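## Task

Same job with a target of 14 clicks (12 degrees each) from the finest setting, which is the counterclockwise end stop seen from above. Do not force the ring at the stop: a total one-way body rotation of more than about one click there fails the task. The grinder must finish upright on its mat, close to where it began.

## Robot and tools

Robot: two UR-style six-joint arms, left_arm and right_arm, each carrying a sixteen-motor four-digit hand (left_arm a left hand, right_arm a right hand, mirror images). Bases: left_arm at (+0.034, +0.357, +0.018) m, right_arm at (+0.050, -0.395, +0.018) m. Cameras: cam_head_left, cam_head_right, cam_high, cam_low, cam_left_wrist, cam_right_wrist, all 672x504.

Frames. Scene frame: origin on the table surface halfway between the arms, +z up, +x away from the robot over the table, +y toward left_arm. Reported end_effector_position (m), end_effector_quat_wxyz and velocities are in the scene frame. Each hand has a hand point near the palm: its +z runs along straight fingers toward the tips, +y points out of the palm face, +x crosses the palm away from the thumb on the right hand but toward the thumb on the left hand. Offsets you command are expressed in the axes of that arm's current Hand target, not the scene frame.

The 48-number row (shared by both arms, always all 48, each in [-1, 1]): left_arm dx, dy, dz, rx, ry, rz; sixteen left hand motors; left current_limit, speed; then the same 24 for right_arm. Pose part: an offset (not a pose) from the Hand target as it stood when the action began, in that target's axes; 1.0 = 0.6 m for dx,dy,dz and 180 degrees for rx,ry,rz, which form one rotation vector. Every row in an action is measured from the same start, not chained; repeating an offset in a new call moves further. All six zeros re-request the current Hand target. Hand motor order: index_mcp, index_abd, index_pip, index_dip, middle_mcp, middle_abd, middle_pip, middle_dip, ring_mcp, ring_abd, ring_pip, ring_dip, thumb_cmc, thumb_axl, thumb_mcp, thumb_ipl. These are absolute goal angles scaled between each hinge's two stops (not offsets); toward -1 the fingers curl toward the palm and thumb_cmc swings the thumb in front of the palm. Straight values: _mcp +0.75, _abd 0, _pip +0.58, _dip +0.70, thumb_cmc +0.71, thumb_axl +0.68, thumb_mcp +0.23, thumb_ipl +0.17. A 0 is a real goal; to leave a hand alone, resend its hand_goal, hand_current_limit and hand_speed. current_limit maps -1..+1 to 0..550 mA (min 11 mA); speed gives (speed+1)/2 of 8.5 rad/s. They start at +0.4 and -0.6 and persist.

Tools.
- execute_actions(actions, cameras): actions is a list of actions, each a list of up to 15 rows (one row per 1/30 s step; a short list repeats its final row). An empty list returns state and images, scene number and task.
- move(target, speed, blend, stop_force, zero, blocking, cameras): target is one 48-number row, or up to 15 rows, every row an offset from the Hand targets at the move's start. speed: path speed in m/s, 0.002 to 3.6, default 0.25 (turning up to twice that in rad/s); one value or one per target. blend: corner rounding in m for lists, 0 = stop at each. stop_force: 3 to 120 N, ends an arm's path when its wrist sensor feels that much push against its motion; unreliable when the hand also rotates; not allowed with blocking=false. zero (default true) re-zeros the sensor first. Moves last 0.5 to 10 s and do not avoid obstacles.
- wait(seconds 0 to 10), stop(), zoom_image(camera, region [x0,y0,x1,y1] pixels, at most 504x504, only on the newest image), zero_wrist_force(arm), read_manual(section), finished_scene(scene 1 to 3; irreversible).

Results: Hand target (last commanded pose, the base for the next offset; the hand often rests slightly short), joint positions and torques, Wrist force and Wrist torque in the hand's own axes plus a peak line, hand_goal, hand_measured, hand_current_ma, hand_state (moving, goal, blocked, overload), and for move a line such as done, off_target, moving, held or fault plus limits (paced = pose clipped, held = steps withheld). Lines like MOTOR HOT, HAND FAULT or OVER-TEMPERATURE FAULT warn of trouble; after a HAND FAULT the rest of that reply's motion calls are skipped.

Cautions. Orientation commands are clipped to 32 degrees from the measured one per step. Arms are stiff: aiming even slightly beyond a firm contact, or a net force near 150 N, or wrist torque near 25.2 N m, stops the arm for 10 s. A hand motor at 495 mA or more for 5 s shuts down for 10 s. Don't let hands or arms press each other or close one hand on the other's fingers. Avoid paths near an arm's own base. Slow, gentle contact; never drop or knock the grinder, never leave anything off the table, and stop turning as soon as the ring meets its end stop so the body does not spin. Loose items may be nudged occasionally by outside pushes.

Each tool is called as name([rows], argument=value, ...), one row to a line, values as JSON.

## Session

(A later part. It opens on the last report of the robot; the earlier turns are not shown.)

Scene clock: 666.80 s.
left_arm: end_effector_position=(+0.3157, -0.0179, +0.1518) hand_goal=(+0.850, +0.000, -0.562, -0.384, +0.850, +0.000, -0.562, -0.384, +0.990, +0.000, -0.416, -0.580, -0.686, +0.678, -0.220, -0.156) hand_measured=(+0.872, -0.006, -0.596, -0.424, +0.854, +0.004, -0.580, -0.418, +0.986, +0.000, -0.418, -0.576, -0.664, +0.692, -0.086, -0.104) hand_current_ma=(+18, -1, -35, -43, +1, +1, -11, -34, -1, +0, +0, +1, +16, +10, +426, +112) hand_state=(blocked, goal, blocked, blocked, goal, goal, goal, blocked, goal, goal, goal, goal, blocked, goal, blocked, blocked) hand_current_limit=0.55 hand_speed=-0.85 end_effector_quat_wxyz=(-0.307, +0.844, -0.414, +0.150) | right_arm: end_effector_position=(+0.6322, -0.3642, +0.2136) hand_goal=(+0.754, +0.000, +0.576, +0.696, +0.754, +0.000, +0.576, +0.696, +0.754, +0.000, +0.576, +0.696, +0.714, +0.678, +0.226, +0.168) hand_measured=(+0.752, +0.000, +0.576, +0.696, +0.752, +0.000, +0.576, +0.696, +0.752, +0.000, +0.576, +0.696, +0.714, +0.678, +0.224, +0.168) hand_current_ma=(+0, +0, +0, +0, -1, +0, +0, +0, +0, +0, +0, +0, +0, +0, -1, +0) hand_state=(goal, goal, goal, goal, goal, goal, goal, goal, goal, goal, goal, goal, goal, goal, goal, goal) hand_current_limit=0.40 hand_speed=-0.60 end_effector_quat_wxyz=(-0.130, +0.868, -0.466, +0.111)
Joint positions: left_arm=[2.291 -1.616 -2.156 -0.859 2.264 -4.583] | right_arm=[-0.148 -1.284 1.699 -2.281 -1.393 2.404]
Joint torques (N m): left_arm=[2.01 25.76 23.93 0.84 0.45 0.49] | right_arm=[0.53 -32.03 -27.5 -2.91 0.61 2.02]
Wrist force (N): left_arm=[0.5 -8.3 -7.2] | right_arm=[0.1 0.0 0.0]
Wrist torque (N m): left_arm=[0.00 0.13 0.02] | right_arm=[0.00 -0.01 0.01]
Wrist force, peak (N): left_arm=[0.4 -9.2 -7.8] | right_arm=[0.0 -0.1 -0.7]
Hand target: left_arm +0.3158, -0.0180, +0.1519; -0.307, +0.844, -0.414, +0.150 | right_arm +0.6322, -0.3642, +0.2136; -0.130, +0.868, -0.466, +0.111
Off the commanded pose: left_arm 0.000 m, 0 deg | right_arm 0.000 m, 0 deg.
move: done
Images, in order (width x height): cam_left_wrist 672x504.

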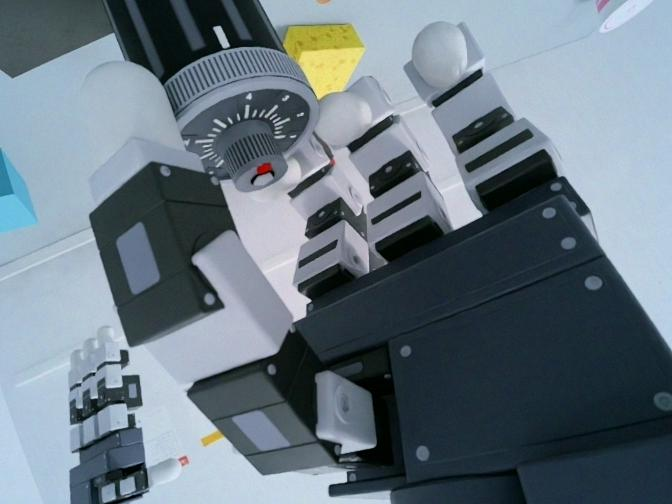

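move(target=[0,0,0,0,0.1715,0.2043,0.85,0,-0.562,-0.384,0.85,0,-0.562,-0.384,0.99,0,-0.416,-0.58,-0.686,0.678,-0.22,-0.157,0.55,-0.85,0,0,0,0,0,0,0.754,0,0.576,0.696,0.754,0,0.576,0.696,0.754,0,0.576,0.696,0.714,0.678,0.226,0.168,0.4,-0.6], speed=0.12, cameras=["cam_left_wrist"])

zoom_image(camera="cam_left_wrist", region=[150, 0, 350, 200])

Scene clock: 676.07 s.
left_arm: end_effector_position=(+0.3158, -0.0179, +0.1518) hand_goal=(+0.850, +0.000, -0.562, -0.384, +0.850, +0.000, -0.562, -0.384, +0.990, +0.000, -0.416, -0.580, -0.686, +0.678, -0.220, -0.156) hand_measured=(+0.874, -0.006, -0.600, -0.428, +0.856, +0.004, -0.580, -0.418, +0.986, +0.000, -0.418, -0.576, -0.664, +0.692, -0.086, -0.104) hand_current_ma=(+22, -1, -41, -51, +2, +1, -12, -34, -1, +0, +0, +1, +17, +10, +426, +112) hand_state=(blocked, goal, blocked, blocked, goal, goal, goal, blocked, goal, goal, goal, goal, blocked, goal, blocked, blocked) hand_current_limit=0.55 hand_speed=-0.85 end_effector_quat_wxyz=(+0.219, -0.603, +0.721, -0.262) | right_arm: end_effector_position=(+0.6322, -0.3642, +0.2136) hand_goal=(+0.754, +0.000, +0.576, +0.696, +0.754, +0.000, +0.576, +0.696, +0.754, +0.000, +0.576, +0.696, +0.714, +0.678, +0.226, +0.168) hand_measured=(+0.752, +0.000, +0.576, +0.696, +0.752, +0.000, +0.576, +0.696, +0.752, +0.000, +0.576, +0.696, +0.714, +0.678, +0.224, +0.168) hand_current_ma=(+0, +0, +0, +0, -1, +0, +0, +0, +0, +0, +0, +0, +0, +0, -1, +0) hand_state=(goal, goal, goal, goal, goal, goal, goal, goal, goal, goal, goal, goal, goal, goal, goal, goal) hand_current_limit=0.40 hand_speed=-0.60 end_effector_quat_wxyz=(-0.130, +0.868, -0.466, +0.111)
Joint positions: left_arm=[2.421 -1.616 -2.328 -0.136 1.885 -3.541] | right_arm=[-0.148 -1.284 1.699 -2.281 -1.393 2.404]
Joint torques (N m): left_arm=[-10.84 31.41 21.08 0.3 1.88 0.52] | right_arm=[0.63 -31.73 -28.31 -2.98 0.73 2.09]
Wrist force (N): left_arm=[0.7 -7.9 -4.6] | right_arm=[-0.1 0.1 0.1]
Wrist torque (N m): left_arm=[0.03 0.12 0.06] | right_arm=[-0.01 0.01 0.00]
Wrist force, peak (N): left_arm=[0.4 -8.3 -7.3] | right_arm=[0.5 0.2 -0.4]
Hand target: left_arm +0.3158, -0.0180, +0.1519; +0.219, -0.602, +0.721, -0.262 | right_arm +0.6322, -0.3642, +0.2136; -0.130, +0.868, -0.466, +0.111
Off the commanded pose: left_arm 0.000 m, 0 deg | right_arm 0.000 m, 0 deg.
move: done
Images, in order (width x height): cam_left_wrist 672x504.

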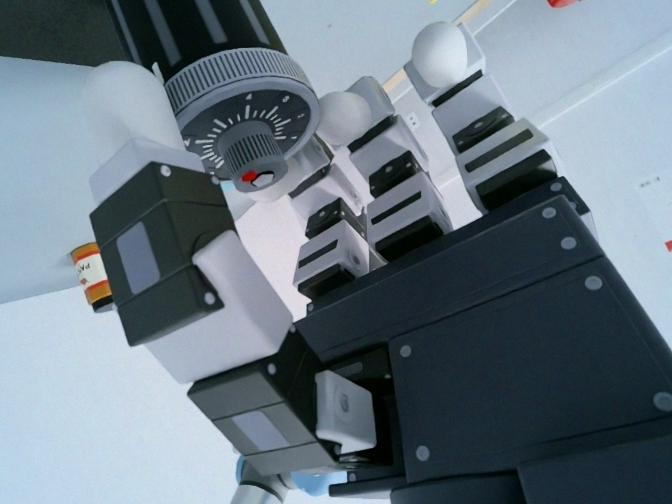

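Scaled by 2.520.

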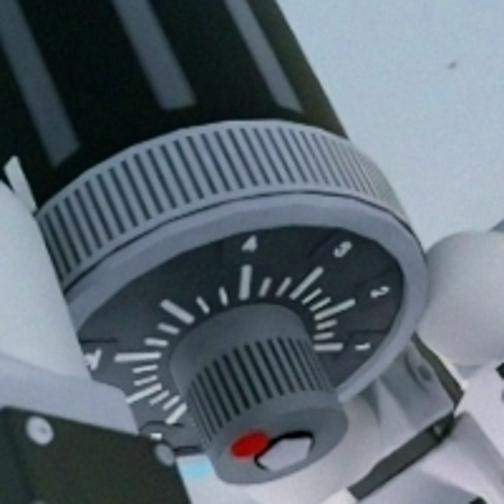

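move(target=[0,0,0,0,0.1715,0.2043,0.85,0,-0.562,-0.384,0.85,0,-0.562,-0.384,0.99,0,-0.416,-0.58,-0.686,0.678,-0.22,-0.157,0.55,-0.85,0,0,0,0,0,0,0.754,0,0.576,0.696,0.754,0,0.576,0.696,0.754,0,0.576,0.696,0.714,0.678,0.226,0.168,0.4,-0.6], speed=0.12, cameras=["cam_left_wrist"])

zoom_image(camera="cam_left_wrist", region=[150, 0, 350, 200])

Scene clock: 684.90 s.
left_arm: end_effector_position=(+0.3159, -0.0180, +0.1519) hand_goal=(+0.850, +0.000, -0.562, -0.384, +0.850, +0.000, -0.562, -0.384, +0.990, +0.000, -0.416, -0.580, -0.686, +0.678, -0.220, -0.156) hand_measured=(+0.874, -0.006, -0.602, -0.428, +0.862, +0.006, -0.584, -0.420, +0.986, +0.000, -0.418, -0.576, -0.670, +0.688, -0.086, -0.104) hand_current_ma=(+22, -1, -42, -51, +6, +1, -15, -37, -1, +0, +0, +1, +9, +7, +426, +112) hand_state=(blocked, goal, blocked, blocked, goal, goal, blocked, blocked, goal, goal, goal, goal, goal, goal, blocked, blocked) hand_current_limit=0.55 hand_speed=-0.85 end_effector_quat_wxyz=(+0.093, -0.257, +0.904, -0.329) | right_arm: end_effector_position=(+0.6322, -0.3642, +0.2136) hand_goal=(+0.754, +0.000, +0.576, +0.696, +0.754, +0.000, +0.576, +0.696, +0.754, +0.000, +0.576, +0.696, +0.714, +0.678, +0.226, +0.168) hand_measured=(+0.752, +0.000, +0.576, +0.696, +0.752, +0.000, +0.576, +0.696, +0.752, +0.000, +0.576, +0.696, +0.714, +0.678, +0.224, +0.168) hand_current_ma=(+0, +0, +0, +0, -1, +0, +0, +0, +0, +0, +0, +0, +0, +0, -1, +0) hand_state=(goal, goal, goal, goal, goal, goal, goal, goal, goal, goal, goal, goal, goal, goal, goal, goal) hand_current_limit=0.40 hand_speed=-0.60 end_effector_quat_wxyz=(-0.130, +0.868, -0.466, +0.111)
Joint positions: left_arm=[2.603 -1.603 -2.34 -0.14 1.247 -2.732] | right_arm=[-0.148 -1.284 1.699 -2.281 -1.393 2.404]
Joint torques (N m): left_arm=[-9.89 29.68 9.51 3.21 1.82 0.27] | right_arm=[0.81 -32.05 -28.29 -2.97 0.71 2]
Wrist force (N): left_arm=[0.1 -6.6 -2.4] | right_arm=[0.2 0.1 -0.5]
Wrist torque (N m): left_arm=[0.20 0.22 0.11] | right_arm=[0.06 -0.01 0.02]
Wrist force, peak (N): left_arm=[0.0 -8.2 -5.0] | right_arm=[0.1 0.6 -0.4]
Hand target: left_arm +0.3158, -0.0180, +0.1519; +0.093, -0.257, +0.904, -0.329 | right_arm +0.6322, -0.3642, +0.2136; -0.130, +0.868, -0.466, +0.111
Off the commanded pose: left_arm 0.000 m, 0 deg | right_arm 0.000 m, 0 deg.
move: done
Images, in order (width x height): cam_left_wrist 672x504.

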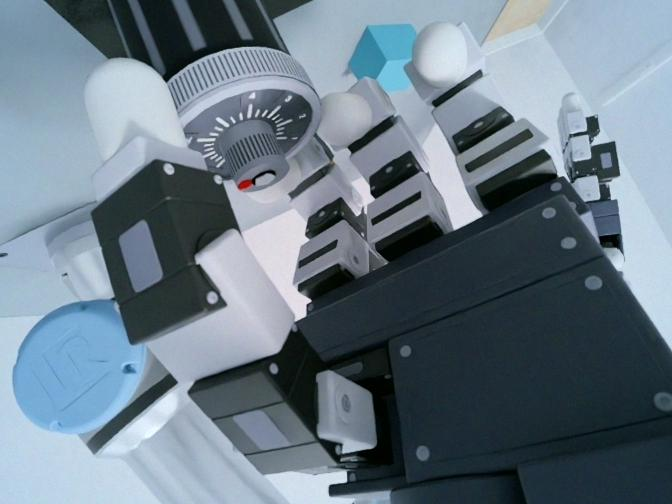

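Scaled by 2.520.

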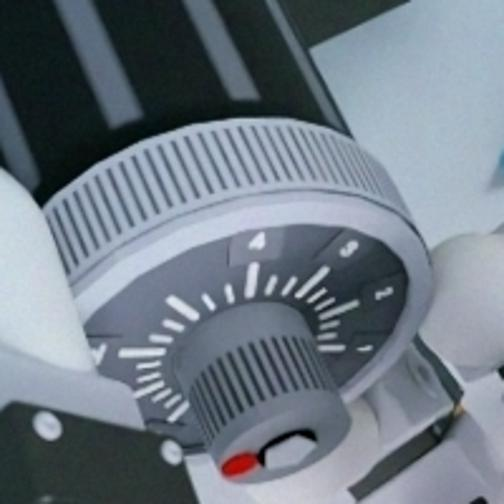

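move(target=[0,0.0007,0.0008,0,0.1715,0.2043,0.85,0,-0.562,-0.384,0.85,0,-0.562,-0.384,0.99,0,-0.416,-0.58,-0.686,0.678,-0.22,-0.157,0.55,-0.85,0,0,0,0,0,0,0.754,0,0.576,0.696,0.754,0,0.576,0.696,0.754,0,0.576,0.696,0.714,0.678,0.226,0.168,0.4,-0.6], speed=0.12, cameras=["cam_left_wrist"])

zoom_image(camera="cam_left_wrist", region=[150, 0, 350, 200])

Scene clock: 695.07 s.
left_arm: end_effector_position=(+0.3158, -0.0181, +0.1513) hand_goal=(+0.850, +0.000, -0.562, -0.384, +0.850, +0.000, -0.562, -0.384, +0.990, +0.000, -0.416, -0.580, -0.686, +0.678, -0.220, -0.156) hand_measured=(+0.870, -0.006, -0.602, -0.428, +0.864, +0.006, -0.586, -0.428, +0.986, +0.000, -0.418, -0.576, -0.672, +0.686, -0.086, -0.104) hand_current_ma=(+15, -1, -45, -54, +8, +2, -20, -51, -1, +0, +0, +1, +7, +3, +426, +112) hand_state=(goal, goal, blocked, blocked, goal, goal, blocked, blocked, goal, goal, goal, goal, goal, goal, blocked, blocked) hand_current_limit=0.55 hand_speed=-0.85 end_effector_quat_wxyz=(-0.049, +0.133, +0.930, -0.339) | right_arm: end_effector_position=(+0.6322, -0.3642, +0.2136) hand_goal=(+0.754, +0.000, +0.576, +0.696, +0.754, +0.000, +0.576, +0.696, +0.754, +0.000, +0.576, +0.696, +0.714, +0.678, +0.226, +0.168) hand_measured=(+0.752, +0.000, +0.576, +0.696, +0.752, +0.000, +0.576, +0.696, +0.752, +0.000, +0.576, +0.696, +0.714, +0.678, +0.224, +0.168) hand_current_ma=(+0, +0, +0, +0, -1, +0, +0, +0, +0, +0, +0, +0, +0, +0, -1, +0) hand_state=(goal, goal, goal, goal, goal, goal, goal, goal, goal, goal, goal, goal, goal, goal, goal, goal) hand_current_limit=0.40 hand_speed=-0.60 end_effector_quat_wxyz=(-0.130, +0.868, -0.466, +0.111)
Joint positions: left_arm=[2.661 -1.603 -2.187 -0.792 0.882 -1.776] | right_arm=[-0.148 -1.284 1.699 -2.281 -1.393 2.404]
Joint torques (N m): left_arm=[-4.72 11.74 3.85 1.46 2.12 0.99] | right_arm=[0.79 -31.95 -28.4 -3.01 0.67 2.01]
Wrist force (N): left_arm=[-0.2 -9.0 -6.2] | right_arm=[-0.1 -0.2 -0.1]
Wrist torque (N m): left_arm=[0.01 0.10 0.10] | right_arm=[-0.02 0.02 -0.02]
Wrist force, peak (N): left_arm=[0.0 -9.8 -6.6] | right_arm=[0.4 0.1 -0.5]
Hand target: left_arm +0.3158, -0.0180, +0.1512; -0.049, +0.133, +0.930, -0.339 | right_arm +0.6322, -0.3642, +0.2136; -0.130, +0.868, -0.466, +0.111
Off the commanded pose: left_arm 0.000 m, 0 deg | right_arm 0.000 m, 0 deg.
move: done
Images, in order (width x height): cam_left_wrist 672x504.

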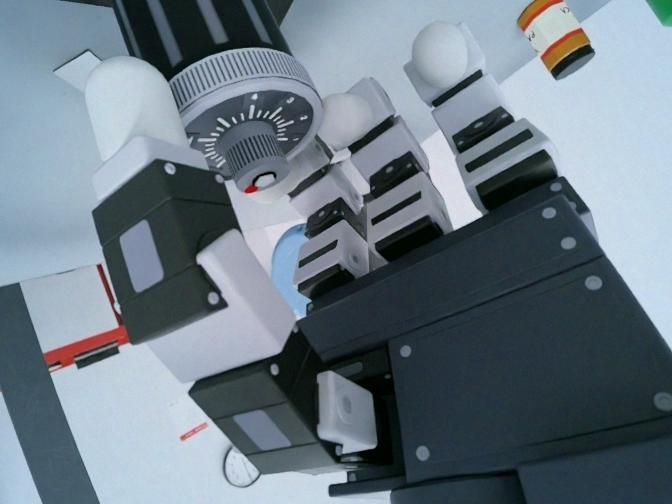

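Scaled by 2.520.

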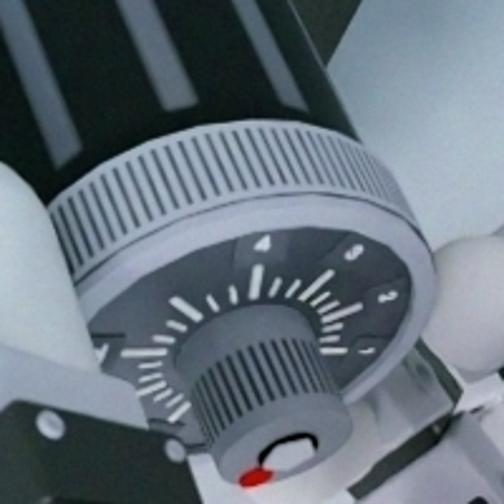

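move(target=[0,0,0,0,-0.0179,-0.0213,0.85,0,-0.562,-0.384,0.85,0,-0.562,-0.384,0.99,0,-0.416,-0.58,-0.686,0.678,-0.22,-0.157,0.55,-0.85,0,0,0,0,0,0,0.754,0,0.576,0.696,0.754,0,0.576,0.696,0.754,0,0.576,0.696,0.714,0.678,0.226,0.168,0.4,-0.6], speed=0.1, cameras=["cam_left_wrist"])

zoom_image(camera="cam_left_wrist", region=[150, 0, 350, 200])

Scene clock: 703.97 s.
left_arm: end_effector_position=(+0.3158, -0.0179, +0.1512) hand_goal=(+0.850, +0.000, -0.562, -0.384, +0.850, +0.000, -0.562, -0.384, +0.990, +0.000, -0.416, -0.580, -0.686, +0.678, -0.220, -0.156) hand_measured=(+0.862, -0.006, -0.602, -0.428, +0.872, +0.006, -0.588, -0.432, +0.986, +0.000, -0.418, -0.576, -0.686, +0.678, -0.086, -0.104) hand_current_ma=(+7, -1, -45, -54, +18, +2, -20, -62, -1, +0, +0, +1, +0, +0, +426, +112) hand_state=(goal, goal, blocked, blocked, blocked, goal, blocked, blocked, goal, goal, goal, goal, goal, goal, blocked, blocked) hand_current_limit=0.55 hand_speed=-0.85 end_effector_quat_wxyz=(-0.034, +0.092, +0.935, -0.340) | right_arm: end_effector_position=(+0.6322, -0.3642, +0.2136) hand_goal=(+0.754, +0.000, +0.576, +0.696, +0.754, +0.000, +0.576, +0.696, +0.754, +0.000, +0.576, +0.696, +0.714, +0.678, +0.226, +0.168) hand_measured=(+0.752, +0.000, +0.576, +0.696, +0.752, +0.000, +0.576, +0.696, +0.752, +0.000, +0.576, +0.696, +0.714, +0.678, +0.224, +0.168) hand_current_ma=(+0, +0, +0, +0, -1, +0, +0, +0, +0, +0, +0, +0, +0, +0, -1, +0) hand_state=(goal, goal, goal, goal, goal, goal, goal, goal, goal, goal, goal, goal, goal, goal, goal, goal) hand_current_limit=0.40 hand_speed=-0.60 end_effector_quat_wxyz=(-0.130, +0.868, -0.466, +0.111)
Joint positions: left_arm=[2.662 -1.6 -2.213 -0.701 0.897 -1.886] | right_arm=[-0.148 -1.284 1.699 -2.281 -1.393 2.404]
Joint torques (N m): left_arm=[-2.04 27.5 24.56 1.36 -1.77 0.22] | right_arm=[0.8 -31.95 -28.63 -3 0.68 2.01]
Wrist force (N): left_arm=[0.1 -8.7 -5.4] | right_arm=[0.2 0.0 -0.3]
Wrist torque (N m): left_arm=[0.04 0.14 0.06] | right_arm=[0.02 -0.02 0.02]
Wrist force, peak (N): left_arm=[-0.3 -9.8 -6.4] | right_arm=[0.2 0.6 -0.5]
Hand target: left_arm +0.3158, -0.0180, +0.1512; -0.034, +0.092, +0.935, -0.340 | right_arm +0.6322, -0.3642, +0.2136; -0.130, +0.868, -0.466, +0.111
Off the commanded pose: left_arm 0.000 m, 0 deg | right_arm 0.000 m, 0 deg.
move: done
Images, in order (width x height): cam_left_wrist 672x504.

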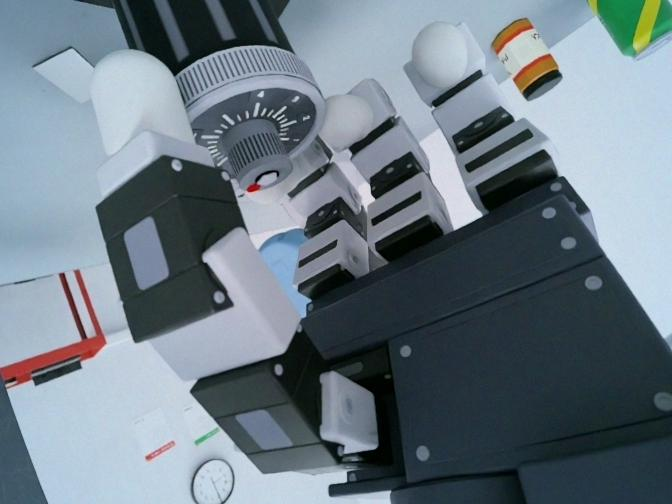

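Scaled by 2.520.

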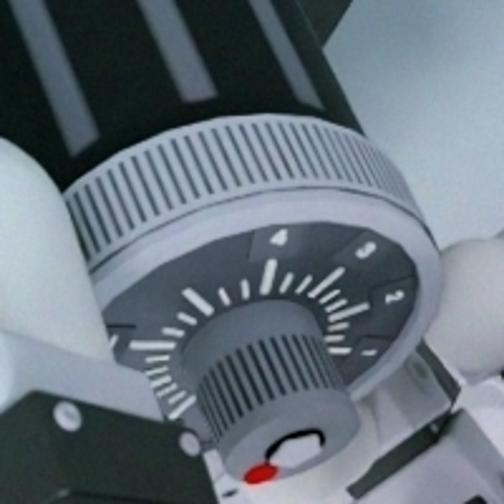

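move(target=[0,-0.0074,-0.0068,0,0,0,0.85,0,-0.562,-0.384,0.85,0,-0.562,-0.384,0.99,0,-0.416,-0.58,-0.686,0.678,-0.22,-0.157,0.55,-0.85,0,0,0,0,0,0,0.754,0,0.576,0.696,0.754,0,0.576,0.696,0.754,0,0.576,0.696,0.714,0.678,0.226,0.168,0.4,-0.6], speed=0.02, cameras=["cam_left_wrist","cam_low","cam_high"])

zoom_image(camera="cam_left_wrist", region=[150, 0, 350, 200])

zoom_image(camera="cam_low", region=[210, 220, 290, 300])

zoom_image(camera="cam_high", region=[330, 120, 460, 250])

Scene clock: 725.43 s.
left_arm: end_effector_position=(+0.3156, -0.0188, +0.1573) hand_goal=(+0.850, +0.000, -0.562, -0.384, +0.850, +0.000, -0.562, -0.384, +0.990, +0.000, -0.416, -0.580, -0.686, +0.678, -0.220, -0.156) hand_measured=(+0.868, -0.006, -0.556, -0.398, +0.874, +0.006, -0.552, -0.390, +0.986, +0.000, -0.418, -0.576, -0.678, +0.682, -0.088, -0.104) hand_current_ma=(+13, -1, +2, -7, +19, +2, +4, -2, -1, +0, +0, +1, +3, +2, +426, +112) hand_state=(goal, goal, goal, goal, blocked, goal, goal, goal, goal, goal, goal, goal, goal, goal, blocked, blocked) hand_current_limit=0.55 hand_speed=-0.85 end_effector_quat_wxyz=(-0.034, +0.092, +0.935, -0.340) | right_arm: end_effector_position=(+0.6322, -0.3642, +0.2136) hand_goal=(+0.754, +0.000, +0.576, +0.696, +0.754, +0.000, +0.576, +0.696, +0.754, +0.000, +0.576, +0.696, +0.714, +0.678, +0.226, +0.168) hand_measured=(+0.752, +0.000, +0.576, +0.696, +0.752, +0.000, +0.576, +0.696, +0.752, +0.000, +0.576, +0.696, +0.714, +0.678, +0.224, +0.168) hand_current_ma=(+0, +0, +0, +0, -1, +0, +0, +0, +0, +0, +0, +0, +0, +0, -1, +0) hand_state=(goal, goal, goal, goal, goal, goal, goal, goal, goal, goal, goal, goal, goal, goal, goal, goal) hand_current_limit=0.40 hand_speed=-0.60 end_effector_quat_wxyz=(-0.130, +0.868, -0.466, +0.111)
Joint positions: left_arm=[2.66 -1.59 -2.203 -0.719 0.897 -1.888] | right_arm=[-0.148 -1.284 1.699 -2.281 -1.393 2.404]
Joint torques (N m): left_arm=[-6.97 23.78 18.48 4.52 0.95 -0.8] | right_arm=[0.61 -32.38 -28.48 -2.99 0.72 1.91]
Wrist force (N): left_arm=[-0.1 0.3 3.0] | right_arm=[-0.2 0.3 -0.2]
Wrist torque (N m): left_arm=[0.20 0.12 0.14] | right_arm=[0.05 0.03 0.00]
Wrist force, peak (N): left_arm=[-0.3 -8.9 -5.4] | right_arm=[0.3 0.4 -0.4]
Hand target: left_arm +0.3156, -0.0188, +0.1572; -0.034, +0.092, +0.935, -0.340 | right_arm +0.6322, -0.3642, +0.2136; -0.130, +0.868, -0.466, +0.111
Off the commanded pose: left_arm 0.000 m, 0 deg | right_arm 0.000 m, 0 deg.
move: done
Images, in order (width x height): cam_high 672x504, cam_low 672x504, cam_left_wrist 672x504.

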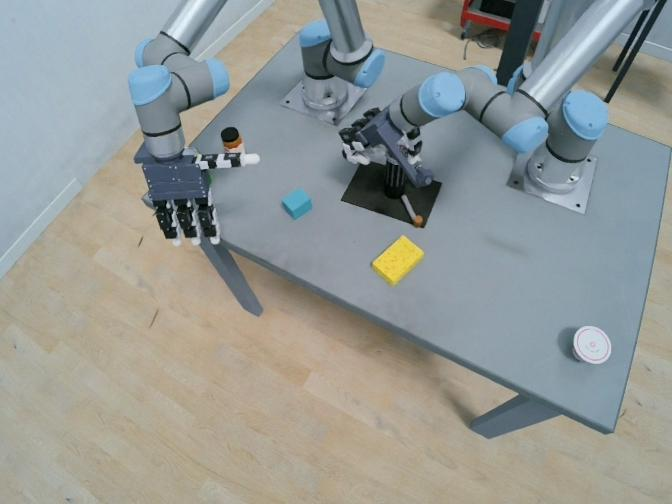

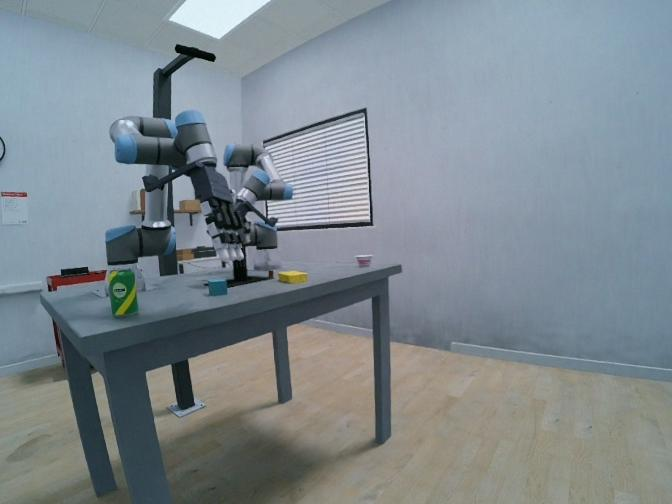

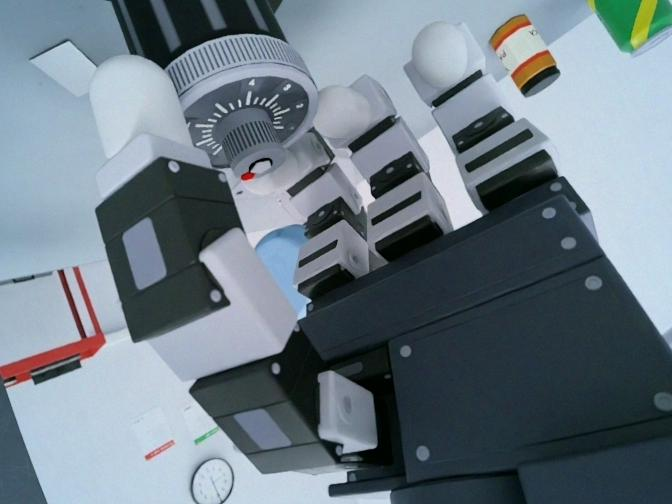

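Scaled by 2.520.

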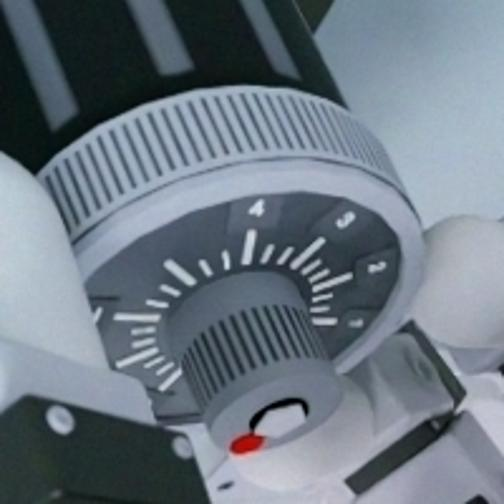

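Scaled by 6.300.

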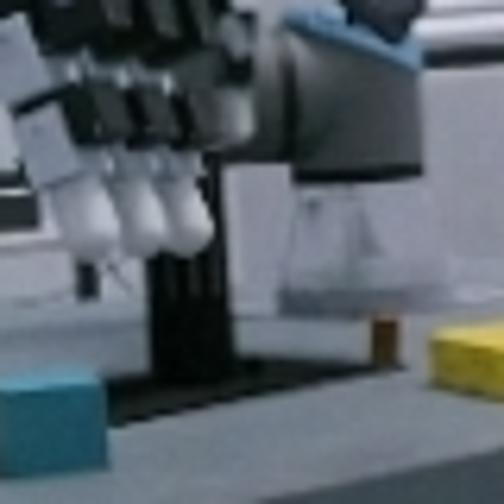

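Scaled by 3.877.

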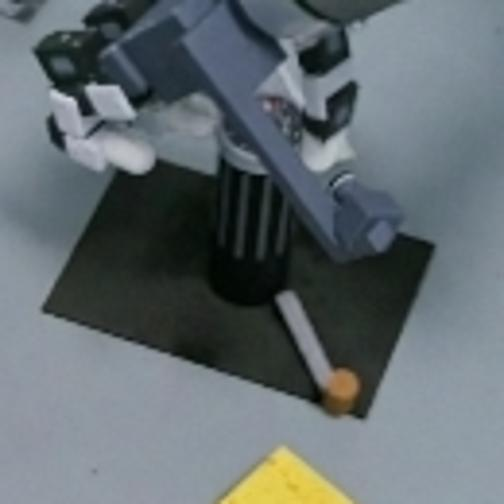

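move([
  [0,0.0019,0.0023,0,0,0,0.85,0,-0.562,-0.384,0.85,0,-0.562,-0.384,0.99,0,-0.416,-0.58,-0.686,0.678,-0.22,-0.157,0.55,-0.85,0,0,0,0,0,0,0.754,0,0.576,0.696,0.754,0,0.576,0.696,0.754,0,0.576,0.696,0.714,0.678,0.226,0.168,0.4,-0.6],
  [0,0.0019,0.0023,0,0,0,0.90,0,-0.562,-0.384,0.90,0,-0.562,-0.384,0.99,0,-0.416,-0.58,-0.686,0.678,-0.10,-0.157,0.3,-0.92,0,0,0,0,0,0,0.754,0,0.576,0.696,0.754,0,0.576,0.696,0.754,0,0.576,0.696,0.714,0.678,0.226,0.168,0.4,-0.6],
], speed=0.02, cameras=["cam_left_wrist"])

zoom_image(camera="cam_left_wrist", region=[150, 0, 350, 200])

Scene clock: 735.47 s.
left_arm: end_effector_position=(+0.3156, -0.0188, +0.1554) hand_goal=(+0.900, +0.000, -0.562, -0.384, +0.900, +0.000, -0.562, -0.384, +0.990, +0.000, -0.416, -0.580, -0.686, +0.678, -0.100, -0.156) hand_measured=(+0.900, -0.006, -0.578, -0.400, +0.902, +0.006, -0.570, -0.398, +0.986, +0.000, -0.418, -0.576, -0.678, +0.682, -0.078, -0.130) hand_current_ma=(+0, -1, -9, -9, +0, +2, -2, -7, -1, +0, +0, +1, +3, +2, +24, +37) hand_state=(goal, goal, goal, goal, goal, goal, goal, goal, goal, goal, goal, goal, goal, goal, blocked, blocked) hand_current_limit=0.30 hand_speed=-0.92 end_effector_quat_wxyz=(-0.034, +0.092, +0.935, -0.340) | right_arm: end_effector_position=(+0.6322, -0.3642, +0.2136) hand_goal=(+0.754, +0.000, +0.576, +0.696, +0.754, +0.000, +0.576, +0.696, +0.754, +0.000, +0.576, +0.696, +0.714, +0.678, +0.226, +0.168) hand_measured=(+0.752, +0.000, +0.576, +0.696, +0.752, +0.000, +0.576, +0.696, +0.752, +0.000, +0.576, +0.696, +0.714, +0.678, +0.224, +0.168) hand_current_ma=(+0, +0, +0, +0, -1, +0, +0, +0, +0, +0, +0, +0, +0, +0, -1, +0) hand_state=(goal, goal, goal, goal, goal, goal, goal, goal, goal, goal, goal, goal, goal, goal, goal, goal) hand_current_limit=0.40 hand_speed=-0.60 end_effector_quat_wxyz=(-0.130, +0.868, -0.466, +0.111)
Joint positions: left_arm=[2.66 -1.594 -2.206 -0.713 0.897 -1.888] | right_arm=[-0.148 -1.284 1.699 -2.281 -1.393 2.404]
Joint torques (N m): left_arm=[-2.58 18.85 15.01 1.14 -2.3 -1.46] | right_arm=[0.88 -31.68 -28.54 -3.03 0.63 1.97]
Wrist force (N): left_arm=[-0.7 -3.7 -1.6] | right_arm=[0.0 0.3 -0.1]
Wrist torque (N m): left_arm=[0.14 0.18 0.12] | right_arm=[0.04 0.00 0.00]
Wrist force, peak (N): left_arm=[-0.1 -6.4 -5.2] | right_arm=[-0.1 0.6 -0.5]
Hand target: left_arm +0.3156, -0.0188, +0.1554; -0.034, +0.092, +0.935, -0.340 | right_arm +0.6322, -0.3642, +0.2136; -0.130, +0.868, -0.466, +0.111
Off the commanded pose: left_arm 0.000 m, 0 deg | right_arm 0.000 m, 0 deg.
move: done
Images, in order (width x height): cam_left_wrist 672x504.

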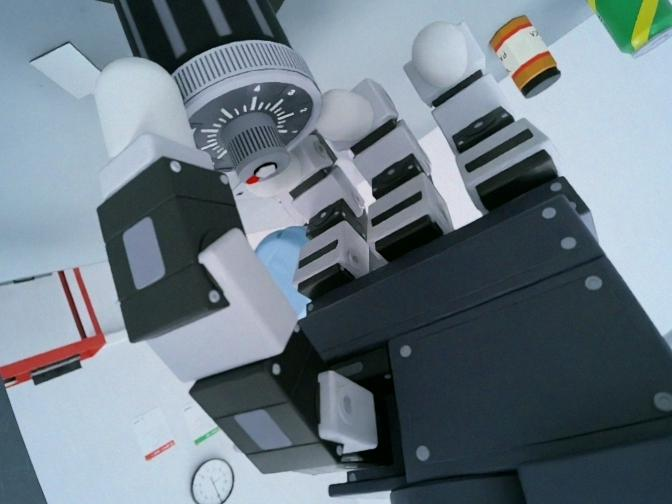

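Scaled by 2.520.

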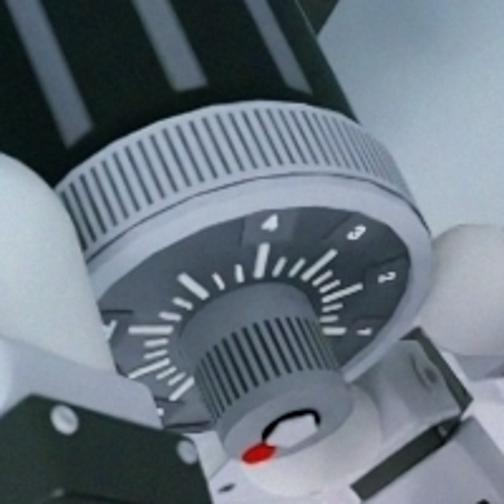

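move([
  [0,-0.00268,-0.00319,0,0,0, 0.93,0,-0.562,-0.384,0.93,0,-0.562,-0.384,0.99,0,-0.416,-0.58,-0.686,0.678,-0.05,-0.157,0.3,-0.92, 0,0,0,0,0,0, 0.754,0,0.576,0.696,0.754,0,0.576,0.696,0.754,0,0.576,0.696,0.714,0.678,0.226,0.168,0.4,-0.6],
  [0,-0.00268,-0.00319,0,0,0, 0.99,0,-0.5,-0.45,0.99,0,-0.5,-0.45,0.99,0,-0.416,-0.58,-0.686,0.678,0.02,-0.157,0.3,-0.9, 0,0,0,0,0,0, 0.754,0,0.576,0.696,0.754,0,0.576,0.696,0.754,0,0.576,0.696,0.714,0.678,0.226,0.168,0.4,-0.6],
], speed=0.02, cameras=["cam_left_wrist"])

move(target=[0,-0.016,-0.0192,0,0,0, 0.99,0,-0.416,-0.58,0.99,0,-0.416,-0.58,0.99,0,-0.416,-0.58,-0.686,0.678,0.06,-0.157,0.4,-0.8, 0,0,0,0,0,0, 0.754,0,0.576,0.696,0.754,0,0.576,0.696,0.754,0,0.576,0.696,0.714,0.678,0.226,0.168,0.4,-0.6], speed=0.05, cameras=["cam_left_wrist","cam_low"])

Scene clock: 755.60 s.
left_arm: end_effector_position=(+0.3157, -0.0188, +0.1580) hand_goal=(+0.990, +0.000, -0.500, -0.450, +0.990, +0.000, -0.500, -0.450, +0.990, +0.000, -0.416, -0.580, -0.686, +0.678, +0.020, -0.156) hand_measured=(+0.974, -0.002, -0.502, -0.446, +0.978, +0.004, -0.502, -0.446, +0.986, +0.000, -0.418, -0.576, -0.682, +0.680, +0.014, -0.154) hand_current_ma=(-11, +0, +0, +1, -7, +1, +0, +1, -1, +0, +0, +1, +1, +1, -3, +1) hand_state=(goal, goal, goal, goal, goal, goal, goal, goal, goal, goal, goal, goal, goal, goal, goal, goal) hand_current_limit=0.30 hand_speed=-0.90 end_effector_quat_wxyz=(-0.034, +0.092, +0.935, -0.340) | right_arm: end_effector_position=(+0.6322, -0.3642, +0.2136) hand_goal=(+0.754, +0.000, +0.576, +0.696, +0.754, +0.000, +0.576, +0.696, +0.754, +0.000, +0.576, +0.696, +0.714, +0.678, +0.226, +0.168) hand_measured=(+0.752, +0.000, +0.576, +0.696, +0.752, +0.000, +0.576, +0.696, +0.752, +0.000, +0.576, +0.696, +0.714, +0.678, +0.224, +0.168) hand_current_ma=(+0, +0, +0, +0, -1, +0, +0, +0, +0, +0, +0, +0, +0, +0, -1, +0) hand_state=(goal, goal, goal, goal, goal, goal, goal, goal, goal, goal, goal, goal, goal, goal, goal, goal) hand_current_limit=0.40 hand_speed=-0.60 end_effector_quat_wxyz=(-0.130, +0.868, -0.466, +0.111)
Joint positions: left_arm=[2.66 -1.589 -2.202 -0.721 0.897 -1.888] | right_arm=[-0.148 -1.284 1.699 -2.281 -1.393 2.404]
Joint torques (N m): left_arm=[-9.66 17.5 15.76 4.29 -2.29 -0.98] | right_arm=[0.7 -32.07 -28.96 -2.95 0.65 2.08]
Wrist force (N): left_arm=[-0.1 -1.0 0.5] | right_arm=[-0.1 -0.1 -0.1]
Wrist torque (N m): left_arm=[0.08 0.15 0.13] | right_arm=[-0.01 0.02 -0.01]
Wrist force, peak (N): left_arm=[-0.6 -4.0 -1.4] | right_arm=[-0.1 0.4 -0.6]
Hand target: left_arm +0.3156, -0.0188, +0.1579; -0.034, +0.092, +0.935, -0.340 | right_arm +0.6322, -0.3642, +0.2136; -0.130, +0.868, -0.466, +0.111
Off the commanded pose: left_arm 0.000 m, 0 deg | right_arm 0.000 m, 0 deg.
move: done
Images, in order (width x height): cam_left_wrist 672x504.

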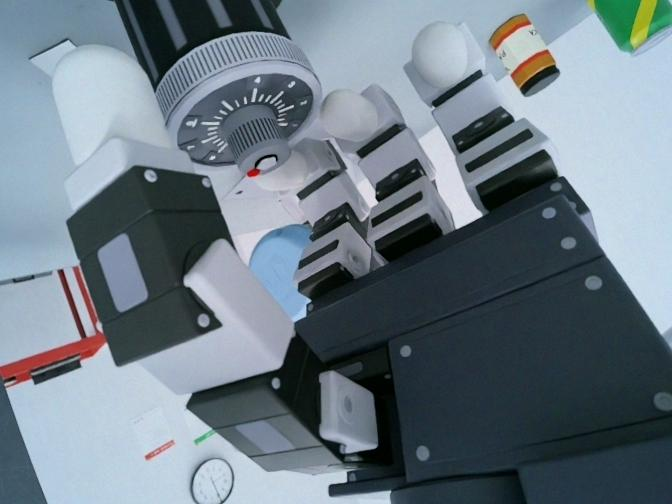

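Scene clock: 756.33 s.
left_arm: end_effector_position=(+0.3157, -0.0188, +0.1732) hand_goal=(+0.990, +0.000, -0.416, -0.580, +0.990, +0.000, -0.416, -0.580, +0.990, +0.000, -0.416, -0.580, -0.686, +0.678, +0.060, -0.156) hand_measured=(+0.974, -0.002, -0.418, -0.576, +0.978, +0.004, -0.418, -0.576, +0.986, +0.000, -0.418, -0.576, -0.682, +0.680, +0.054, -0.154) hand_current_ma=(-11, +0, +0, +1, -7, +1, +0, +1, -1, +0, +0, +1, +1, +1, -3, +0) hand_state=(goal, goal, goal, goal, goal, goal, goal, goal, goal, goal, goal, goal, goal, goal, goal, goal) hand_current_limit=0.40 hand_speed=-0.80 end_effector_quat_wxyz=(-0.034, +0.092, +0.935, -0.340) end_effector_velocity=(+0.001, +0.000, -0.002) end_effector_angular_velocity=(-0.001, +0.000, +0.002) | right_arm: end_effector_position=(+0.6322, -0.3642, +0.2136) hand_goal=(+0.754, +0.000, +0.576, +0.696, +0.754, +0.000, +0.576, +0.696, +0.754, +0.000, +0.576, +0.696, +0.714, +0.678, +0.226, +0.168) hand_measured=(+0.752, +0.000, +0.576, +0.696, +0.752, +0.000, +0.576, +0.696, +0.752, +0.000, +0.576, +0.696, +0.714, +0.678, +0.224, +0.168) hand_current_ma=(+0, +0, +0, +0, -1, +0, +0, +0, +0, +0, +0, +0, +0, +0, -1, +0) hand_state=(goal, goal, goal, goal, goal, goal, goal, goal, goal, goal, goal, goal, goal, goal, goal, goal) hand_current_limit=0.40 hand_speed=-0.60 end_effector_quat_wxyz=(-0.130, +0.868, -0.466, +0.111)
Joint positions: left_arm=[2.66 -1.563 -2.18 -0.768 0.897 -1.888] | right_arm=[-0.148 -1.284 1.699 -2.281 -1.393 2.404]
Joint velocities: left_arm=[0.002 -0.005 -0.002 0.007 -0.001 0] | right_arm=[within noise]
Joint torques (N m): left_arm=[9.98 7.5 8.74 4.22 -2.59 1.04] | right_arm=[0.92 -31.88 -28.48 -3.01 0.66 1.91]
Wrist force (N): left_arm=[-0.3 -1.3 0.4] | right_arm=[0.1 0.2 0.0]
Wrist torque (N m): left_arm=[0.04 0.16 0.13] | right_arm=[0.03 -0.01 0.01]
Wrist force, peak (N): left_arm=[-0.3 -1.3 0.4] | right_arm=[0.0 0.3 -0.5]
Hand target: left_arm +0.3157, -0.0187, +0.1729; -0.034, +0.092, +0.935, -0.340 | right_arm +0.6322, -0.3642, +0.2136; -0.130, +0.868, -0.466, +0.111
Off the commanded pose: left_arm 0.000 m, 0 deg | right_arm 0.000 m, 0 deg.
move: done
Images, in order (width x height): cam_low 672x504, cam_left_wrist 672x504.

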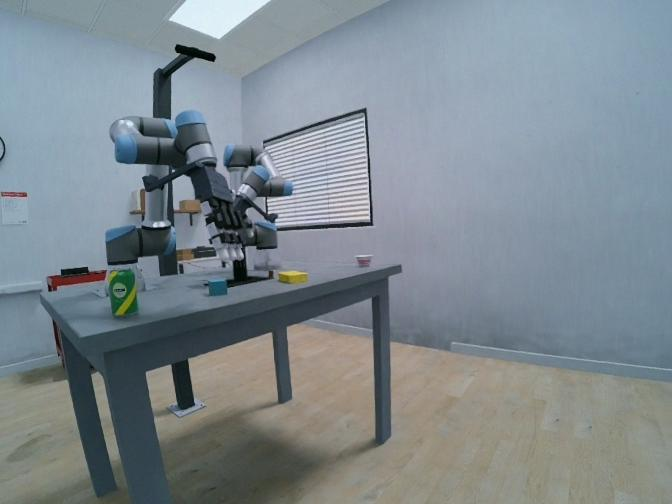

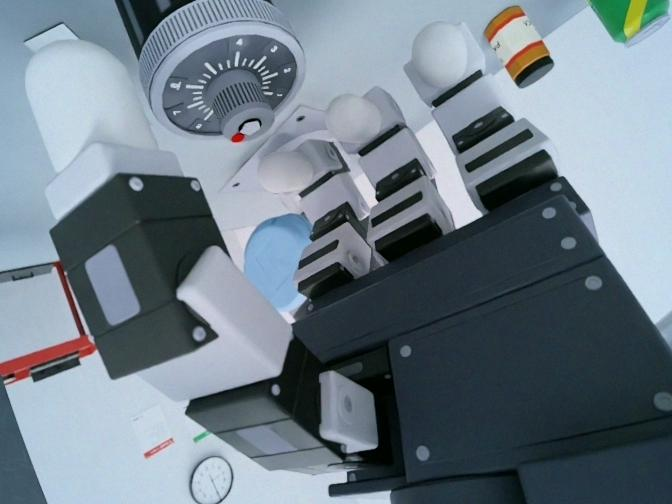

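move([
  [0,-0.0025,-0.003,0,-0.2429,-0.2894, 0.99,0,-0.416,-0.58,0.99,0,-0.416,-0.58,0.99,0,-0.416,-0.58,-0.686,0.678,0.06,-0.157,0.4,-0.8, 0,0,0,0,0,0, 0.754,0,0.576,0.696,0.754,0,0.576,0.696,0.754,0,0.576,0.696,0.714,0.678,0.226,0.168,0.4,-0.6],
  [0,-0.0025,-0.003,0,-0.4858,-0.5788, 0.99,0,-0.416,-0.58,0.99,0,-0.416,-0.58,0.99,0,-0.416,-0.58,-0.686,0.678,0.06,-0.157,0.4,-0.8, 0,0,0,0,0,0, 0.754,0,0.576,0.696,0.754,0,0.576,0.696,0.754,0,0.576,0.696,0.714,0.678,0.226,0.168,0.4,-0.6],
], speed=0.45, blend=[0.01,0], cameras=["cam_left_wrist"])

zoom_image(camera="cam_left_wrist", region=[130, 0, 330, 200])

Scene clock: 765.17 s.
left_arm: end_effector_position=(+0.3157, -0.0188, +0.1752) hand_goal=(+0.990, +0.000, -0.416, -0.580, +0.990, +0.000, -0.416, -0.580, +0.990, +0.000, -0.416, -0.580, -0.686, +0.678, +0.060, -0.156) hand_measured=(+0.974, -0.002, -0.418, -0.576, +0.978, +0.004, -0.418, -0.576, +0.986, +0.000, -0.418, -0.576, -0.684, +0.680, +0.054, -0.154) hand_current_ma=(-11, +0, +0, +1, -7, +1, +0, +1, -1, +0, +0, +1, +0, +0, -3, +0) hand_state=(goal, goal, goal, goal, goal, goal, goal, goal, goal, goal, goal, goal, goal, goal, goal, goal) hand_current_limit=0.40 hand_speed=-0.80 end_effector_quat_wxyz=(-0.303, +0.832, -0.436, +0.158) | right_arm: end_effector_position=(+0.6322, -0.3642, +0.2136) hand_goal=(+0.754, +0.000, +0.576, +0.696, +0.754, +0.000, +0.576, +0.696, +0.754, +0.000, +0.576, +0.696, +0.714, +0.678, +0.226, +0.168) hand_measured=(+0.752, +0.000, +0.576, +0.696, +0.752, +0.000, +0.576, +0.696, +0.752, +0.000, +0.576, +0.696, +0.714, +0.678, +0.224, +0.168) hand_current_ma=(+0, +0, +0, +0, -1, +0, +0, +0, +0, +0, +0, +0, +0, +0, -1, +0) hand_state=(goal, goal, goal, goal, goal, goal, goal, goal, goal, goal, goal, goal, goal, goal, goal, goal) hand_current_limit=0.40 hand_speed=-0.60 end_effector_quat_wxyz=(-0.130, +0.868, -0.466, +0.111)
Joint positions: left_arm=[2.294 -1.578 -2.137 -0.87 2.258 -4.511] | right_arm=[-0.148 -1.284 1.699 -2.281 -1.393 2.404]
Joint torques (N m): left_arm=[10.48 37.11 9.79 1.48 -0.78 -1.47] | right_arm=[0.8 -31.86 -28.25 -3.01 0.8 2.05]
Wrist force (N): left_arm=[-0.2 -1.2 0.5] | right_arm=[0.1 0.1 -0.3]
Wrist torque (N m): left_arm=[0.06 0.15 -0.04] | right_arm=[0.03 0.00 0.01]
Wrist force, peak (N): left_arm=[-0.8 -1.4 0.5] | right_arm=[-0.2 0.1 -0.6]
Hand target: left_arm +0.3157, -0.0187, +0.1753; -0.303, +0.833, -0.436, +0.158 | right_arm +0.6322, -0.3642, +0.2136; -0.130, +0.868, -0.466, +0.111
Off the commanded pose: left_arm 0.000 m, 0 deg | right_arm 0.000 m, 0 deg.
move: done
Images, in order (width x height): cam_left_wrist 672x504.

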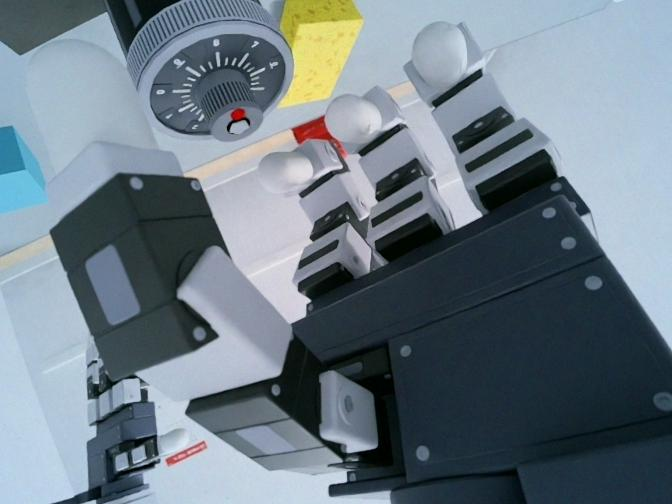

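Scaled by 2.520.

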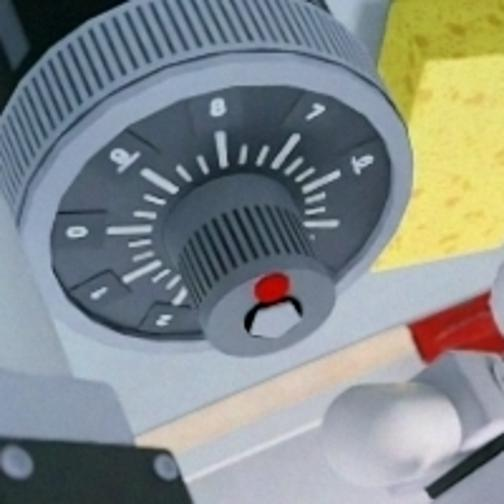

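move(target=[0,0.0150,0.0179,0,-0.0120,-0.0143, 0.99,0,-0.416,-0.58,0.99,0,-0.416,-0.58,0.99,0,-0.416,-0.58,-0.686,0.678,0.06,-0.157,0.4,-0.8, 0,0,0,0,0,0, 0.754,0,0.576,0.696,0.754,0,0.576,0.696,0.754,0,0.576,0.696,0.714,0.678,0.226,0.168,0.4,-0.6], speed=0.04, stop_force=4, cameras=["cam_left_wrist"])

zoom_image(camera="cam_left_wrist", region=[150, 0, 350, 200])

Scene clock: 783.03 s.
left_arm: end_effector_position=(+0.3156, -0.0187, +0.1612) hand_goal=(+0.990, +0.000, -0.416, -0.580, +0.990, +0.000, -0.416, -0.580, +0.990, +0.000, -0.416, -0.580, -0.686, +0.678, +0.060, -0.156) hand_measured=(+0.974, -0.002, -0.418, -0.576, +0.978, +0.004, -0.418, -0.576, +0.986, +0.000, -0.418, -0.576, -0.684, +0.680, +0.054, -0.154) hand_current_ma=(-11, +0, +0, +1, -7, +1, +0, +1, -1, +0, +0, +1, +0, +0, -3, +0) hand_state=(goal, goal, goal, goal, goal, goal, goal, goal, goal, goal, goal, goal, goal, goal, goal, goal) hand_current_limit=0.40 hand_speed=-0.80 end_effector_quat_wxyz=(-0.307, +0.845, -0.412, +0.149) | right_arm: end_effector_position=(+0.6322, -0.3642, +0.2136) hand_goal=(+0.754, +0.000, +0.576, +0.696, +0.754, +0.000, +0.576, +0.696, +0.754, +0.000, +0.576, +0.696, +0.714, +0.678, +0.226, +0.168) hand_measured=(+0.752, +0.000, +0.576, +0.696, +0.752, +0.000, +0.576, +0.696, +0.752, +0.000, +0.576, +0.696, +0.714, +0.678, +0.224, +0.168) hand_current_ma=(+0, +0, +0, +0, -1, +0, +0, +0, +0, +0, +0, +0, +0, +0, -1, +0) hand_state=(goal, goal, goal, goal, goal, goal, goal, goal, goal, goal, goal, goal, goal, goal, goal, goal) hand_current_limit=0.40 hand_speed=-0.60 end_effector_quat_wxyz=(-0.130, +0.868, -0.466, +0.111)
Joint positions: left_arm=[2.289 -1.603 -2.139 -0.896 2.265 -4.593] | right_arm=[-0.148 -1.284 1.699 -2.281 -1.393 2.404]
Joint torques (N m): left_arm=[1.67 37.13 27.02 4.21 -0.4 0.06] | right_arm=[0.72 -32.01 -28.99 -2.95 0.64 1.98]
Wrist force (N): left_arm=[-0.1 -1.1 0.2] | right_arm=[-0.2 -0.2 -0.3]
Wrist torque (N m): left_arm=[0.09 0.15 -0.02] | right_arm=[-0.01 0.04 -0.03]
Wrist force, peak (N): left_arm=[-0.4 -1.3 0.6] | right_arm=[0.0 0.2 -0.7]
Hand target: left_arm +0.3157, -0.0187, +0.1612; -0.307, +0.845, -0.412, +0.149 | right_arm +0.6322, -0.3642, +0.2136; -0.130, +0.868, -0.466, +0.111
Off the commanded pose: left_arm 0.000 m, 0 deg | right_arm 0.000 m, 0 deg.
move: done
Images, in order (width x height): cam_left_wrist 672x504.

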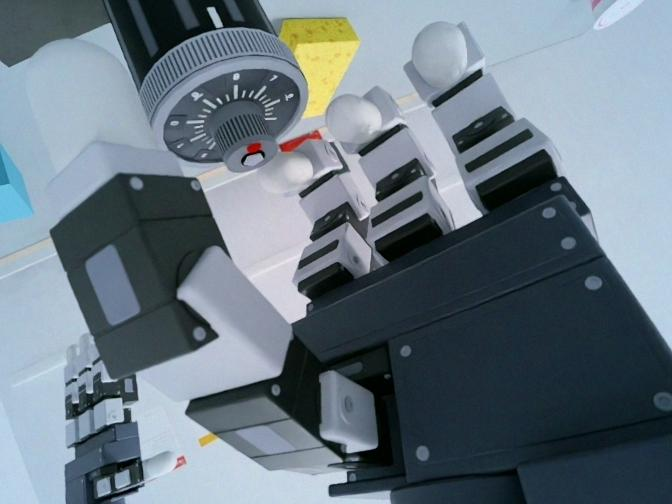

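Scaled by 2.520.

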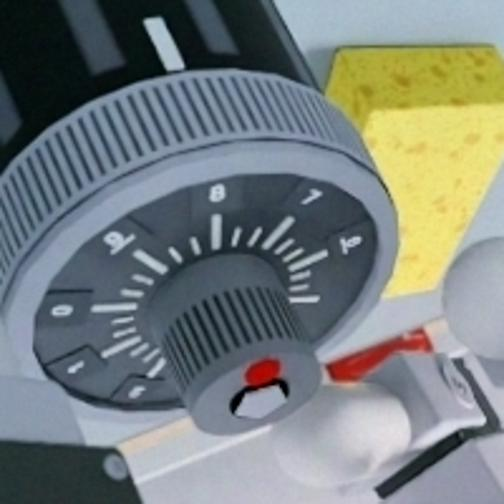

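move(target=[0,-0.1393,-0.166,0,0,0, 0.99,0,-0.416,-0.58,0.99,0,-0.416,-0.58,0.99,0,-0.416,-0.58,-0.686,0.678,0.06,-0.157,0.4,-0.8, 0,0,0,0,0,0, 0.754,0,0.576,0.696,0.754,0,0.576,0.696,0.754,0,0.576,0.696,0.714,0.678,0.226,0.168,0.4,-0.6], speed=0.1, cameras=["cam_left_wrist","cam_high","cam_low"])

Scene clock: 794.43 s.
left_arm: end_effector_position=(+0.3159, -0.0187, +0.2914) hand_goal=(+0.990, +0.000, -0.416, -0.580, +0.990, +0.000, -0.416, -0.580, +0.990, +0.000, -0.416, -0.580, -0.686, +0.678, +0.060, -0.156) hand_measured=(+0.974, -0.002, -0.418, -0.576, +0.978, +0.004, -0.418, -0.576, +0.986, +0.000, -0.418, -0.576, -0.684, +0.680, +0.054, -0.154) hand_current_ma=(-10, +0, +0, +1, -7, +1, +0, +1, -1, +0, +0, +1, +0, +0, -3, +0) hand_state=(goal, goal, goal, goal, goal, goal, goal, goal, goal, goal, goal, goal, goal, goal, goal, goal) hand_current_limit=0.40 hand_speed=-0.80 end_effector_quat_wxyz=(-0.307, +0.845, -0.412, +0.149) | right_arm: end_effector_position=(+0.6322, -0.3642, +0.2136) hand_goal=(+0.754, +0.000, +0.576, +0.696, +0.754, +0.000, +0.576, +0.696, +0.754, +0.000, +0.576, +0.696, +0.714, +0.678, +0.226, +0.168) hand_measured=(+0.752, +0.000, +0.576, +0.696, +0.752, +0.000, +0.576, +0.696, +0.752, +0.000, +0.576, +0.696, +0.714, +0.678, +0.224, +0.168) hand_current_ma=(+0, +0, +0, +0, -1, +0, +0, +0, +0, +0, +0, +0, +0, +0, -1, +0) hand_state=(goal, goal, goal, goal, goal, goal, goal, goal, goal, goal, goal, goal, goal, goal, goal, goal) hand_current_limit=0.40 hand_speed=-0.60 end_effector_quat_wxyz=(-0.130, +0.868, -0.466, +0.111)
Joint positions: left_arm=[2.29 -1.466 -1.905 -1.265 2.264 -4.592] | right_arm=[-0.148 -1.284 1.699 -2.281 -1.393 2.404]
Joint torques (N m): left_arm=[2.79 5.81 15.43 2.71 1.42 -1.53] | right_arm=[0.7 -32.2 -28.8 -3 0.66 1.99]
Wrist force (N): left_arm=[-0.2 -1.0 0.2] | right_arm=[0.0 -0.1 -0.3]
Wrist torque (N m): left_arm=[0.11 0.16 -0.08] | right_arm=[0.01 0.02 0.00]
Wrist force, peak (N): left_arm=[-0.1 -1.7 -0.6] | right_arm=[0.3 0.5 -0.4]
Hand target: left_arm +0.3158, -0.0187, +0.2913; -0.307, +0.845, -0.412, +0.149 | right_arm +0.6322, -0.3642, +0.2136; -0.130, +0.868, -0.466, +0.111
Off the commanded pose: left_arm 0.000 m, 0 deg | right_arm 0.000 m, 0 deg.
move: done
Images, in order (width x height): cam_high 672x504, cam_low 672x504, cam_left_wrist 672x504.

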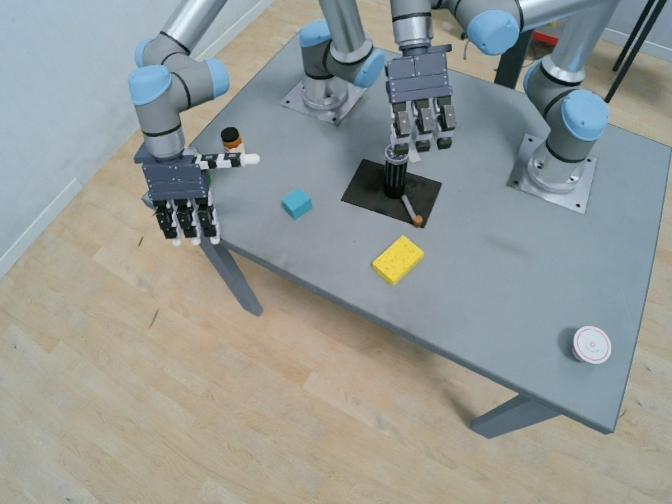

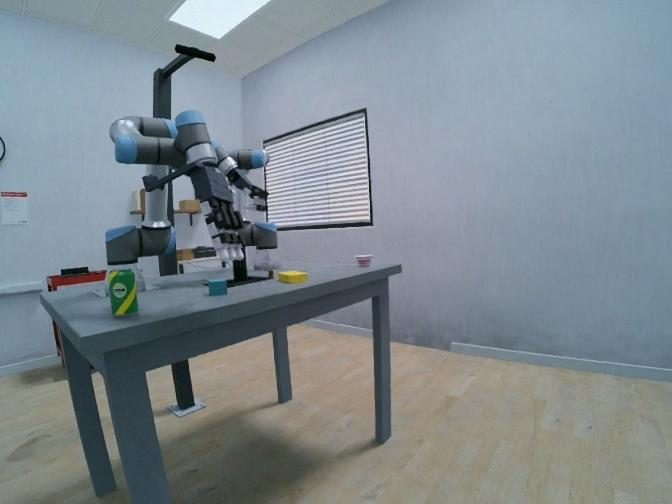

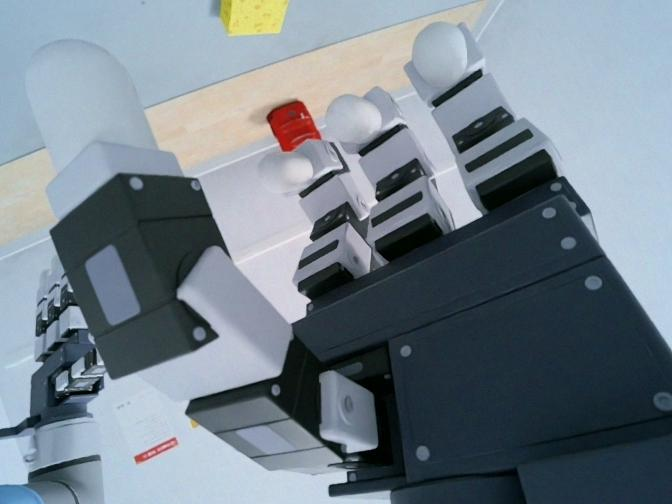

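finished_scene(scene=2)

The scene is finished: the task was done.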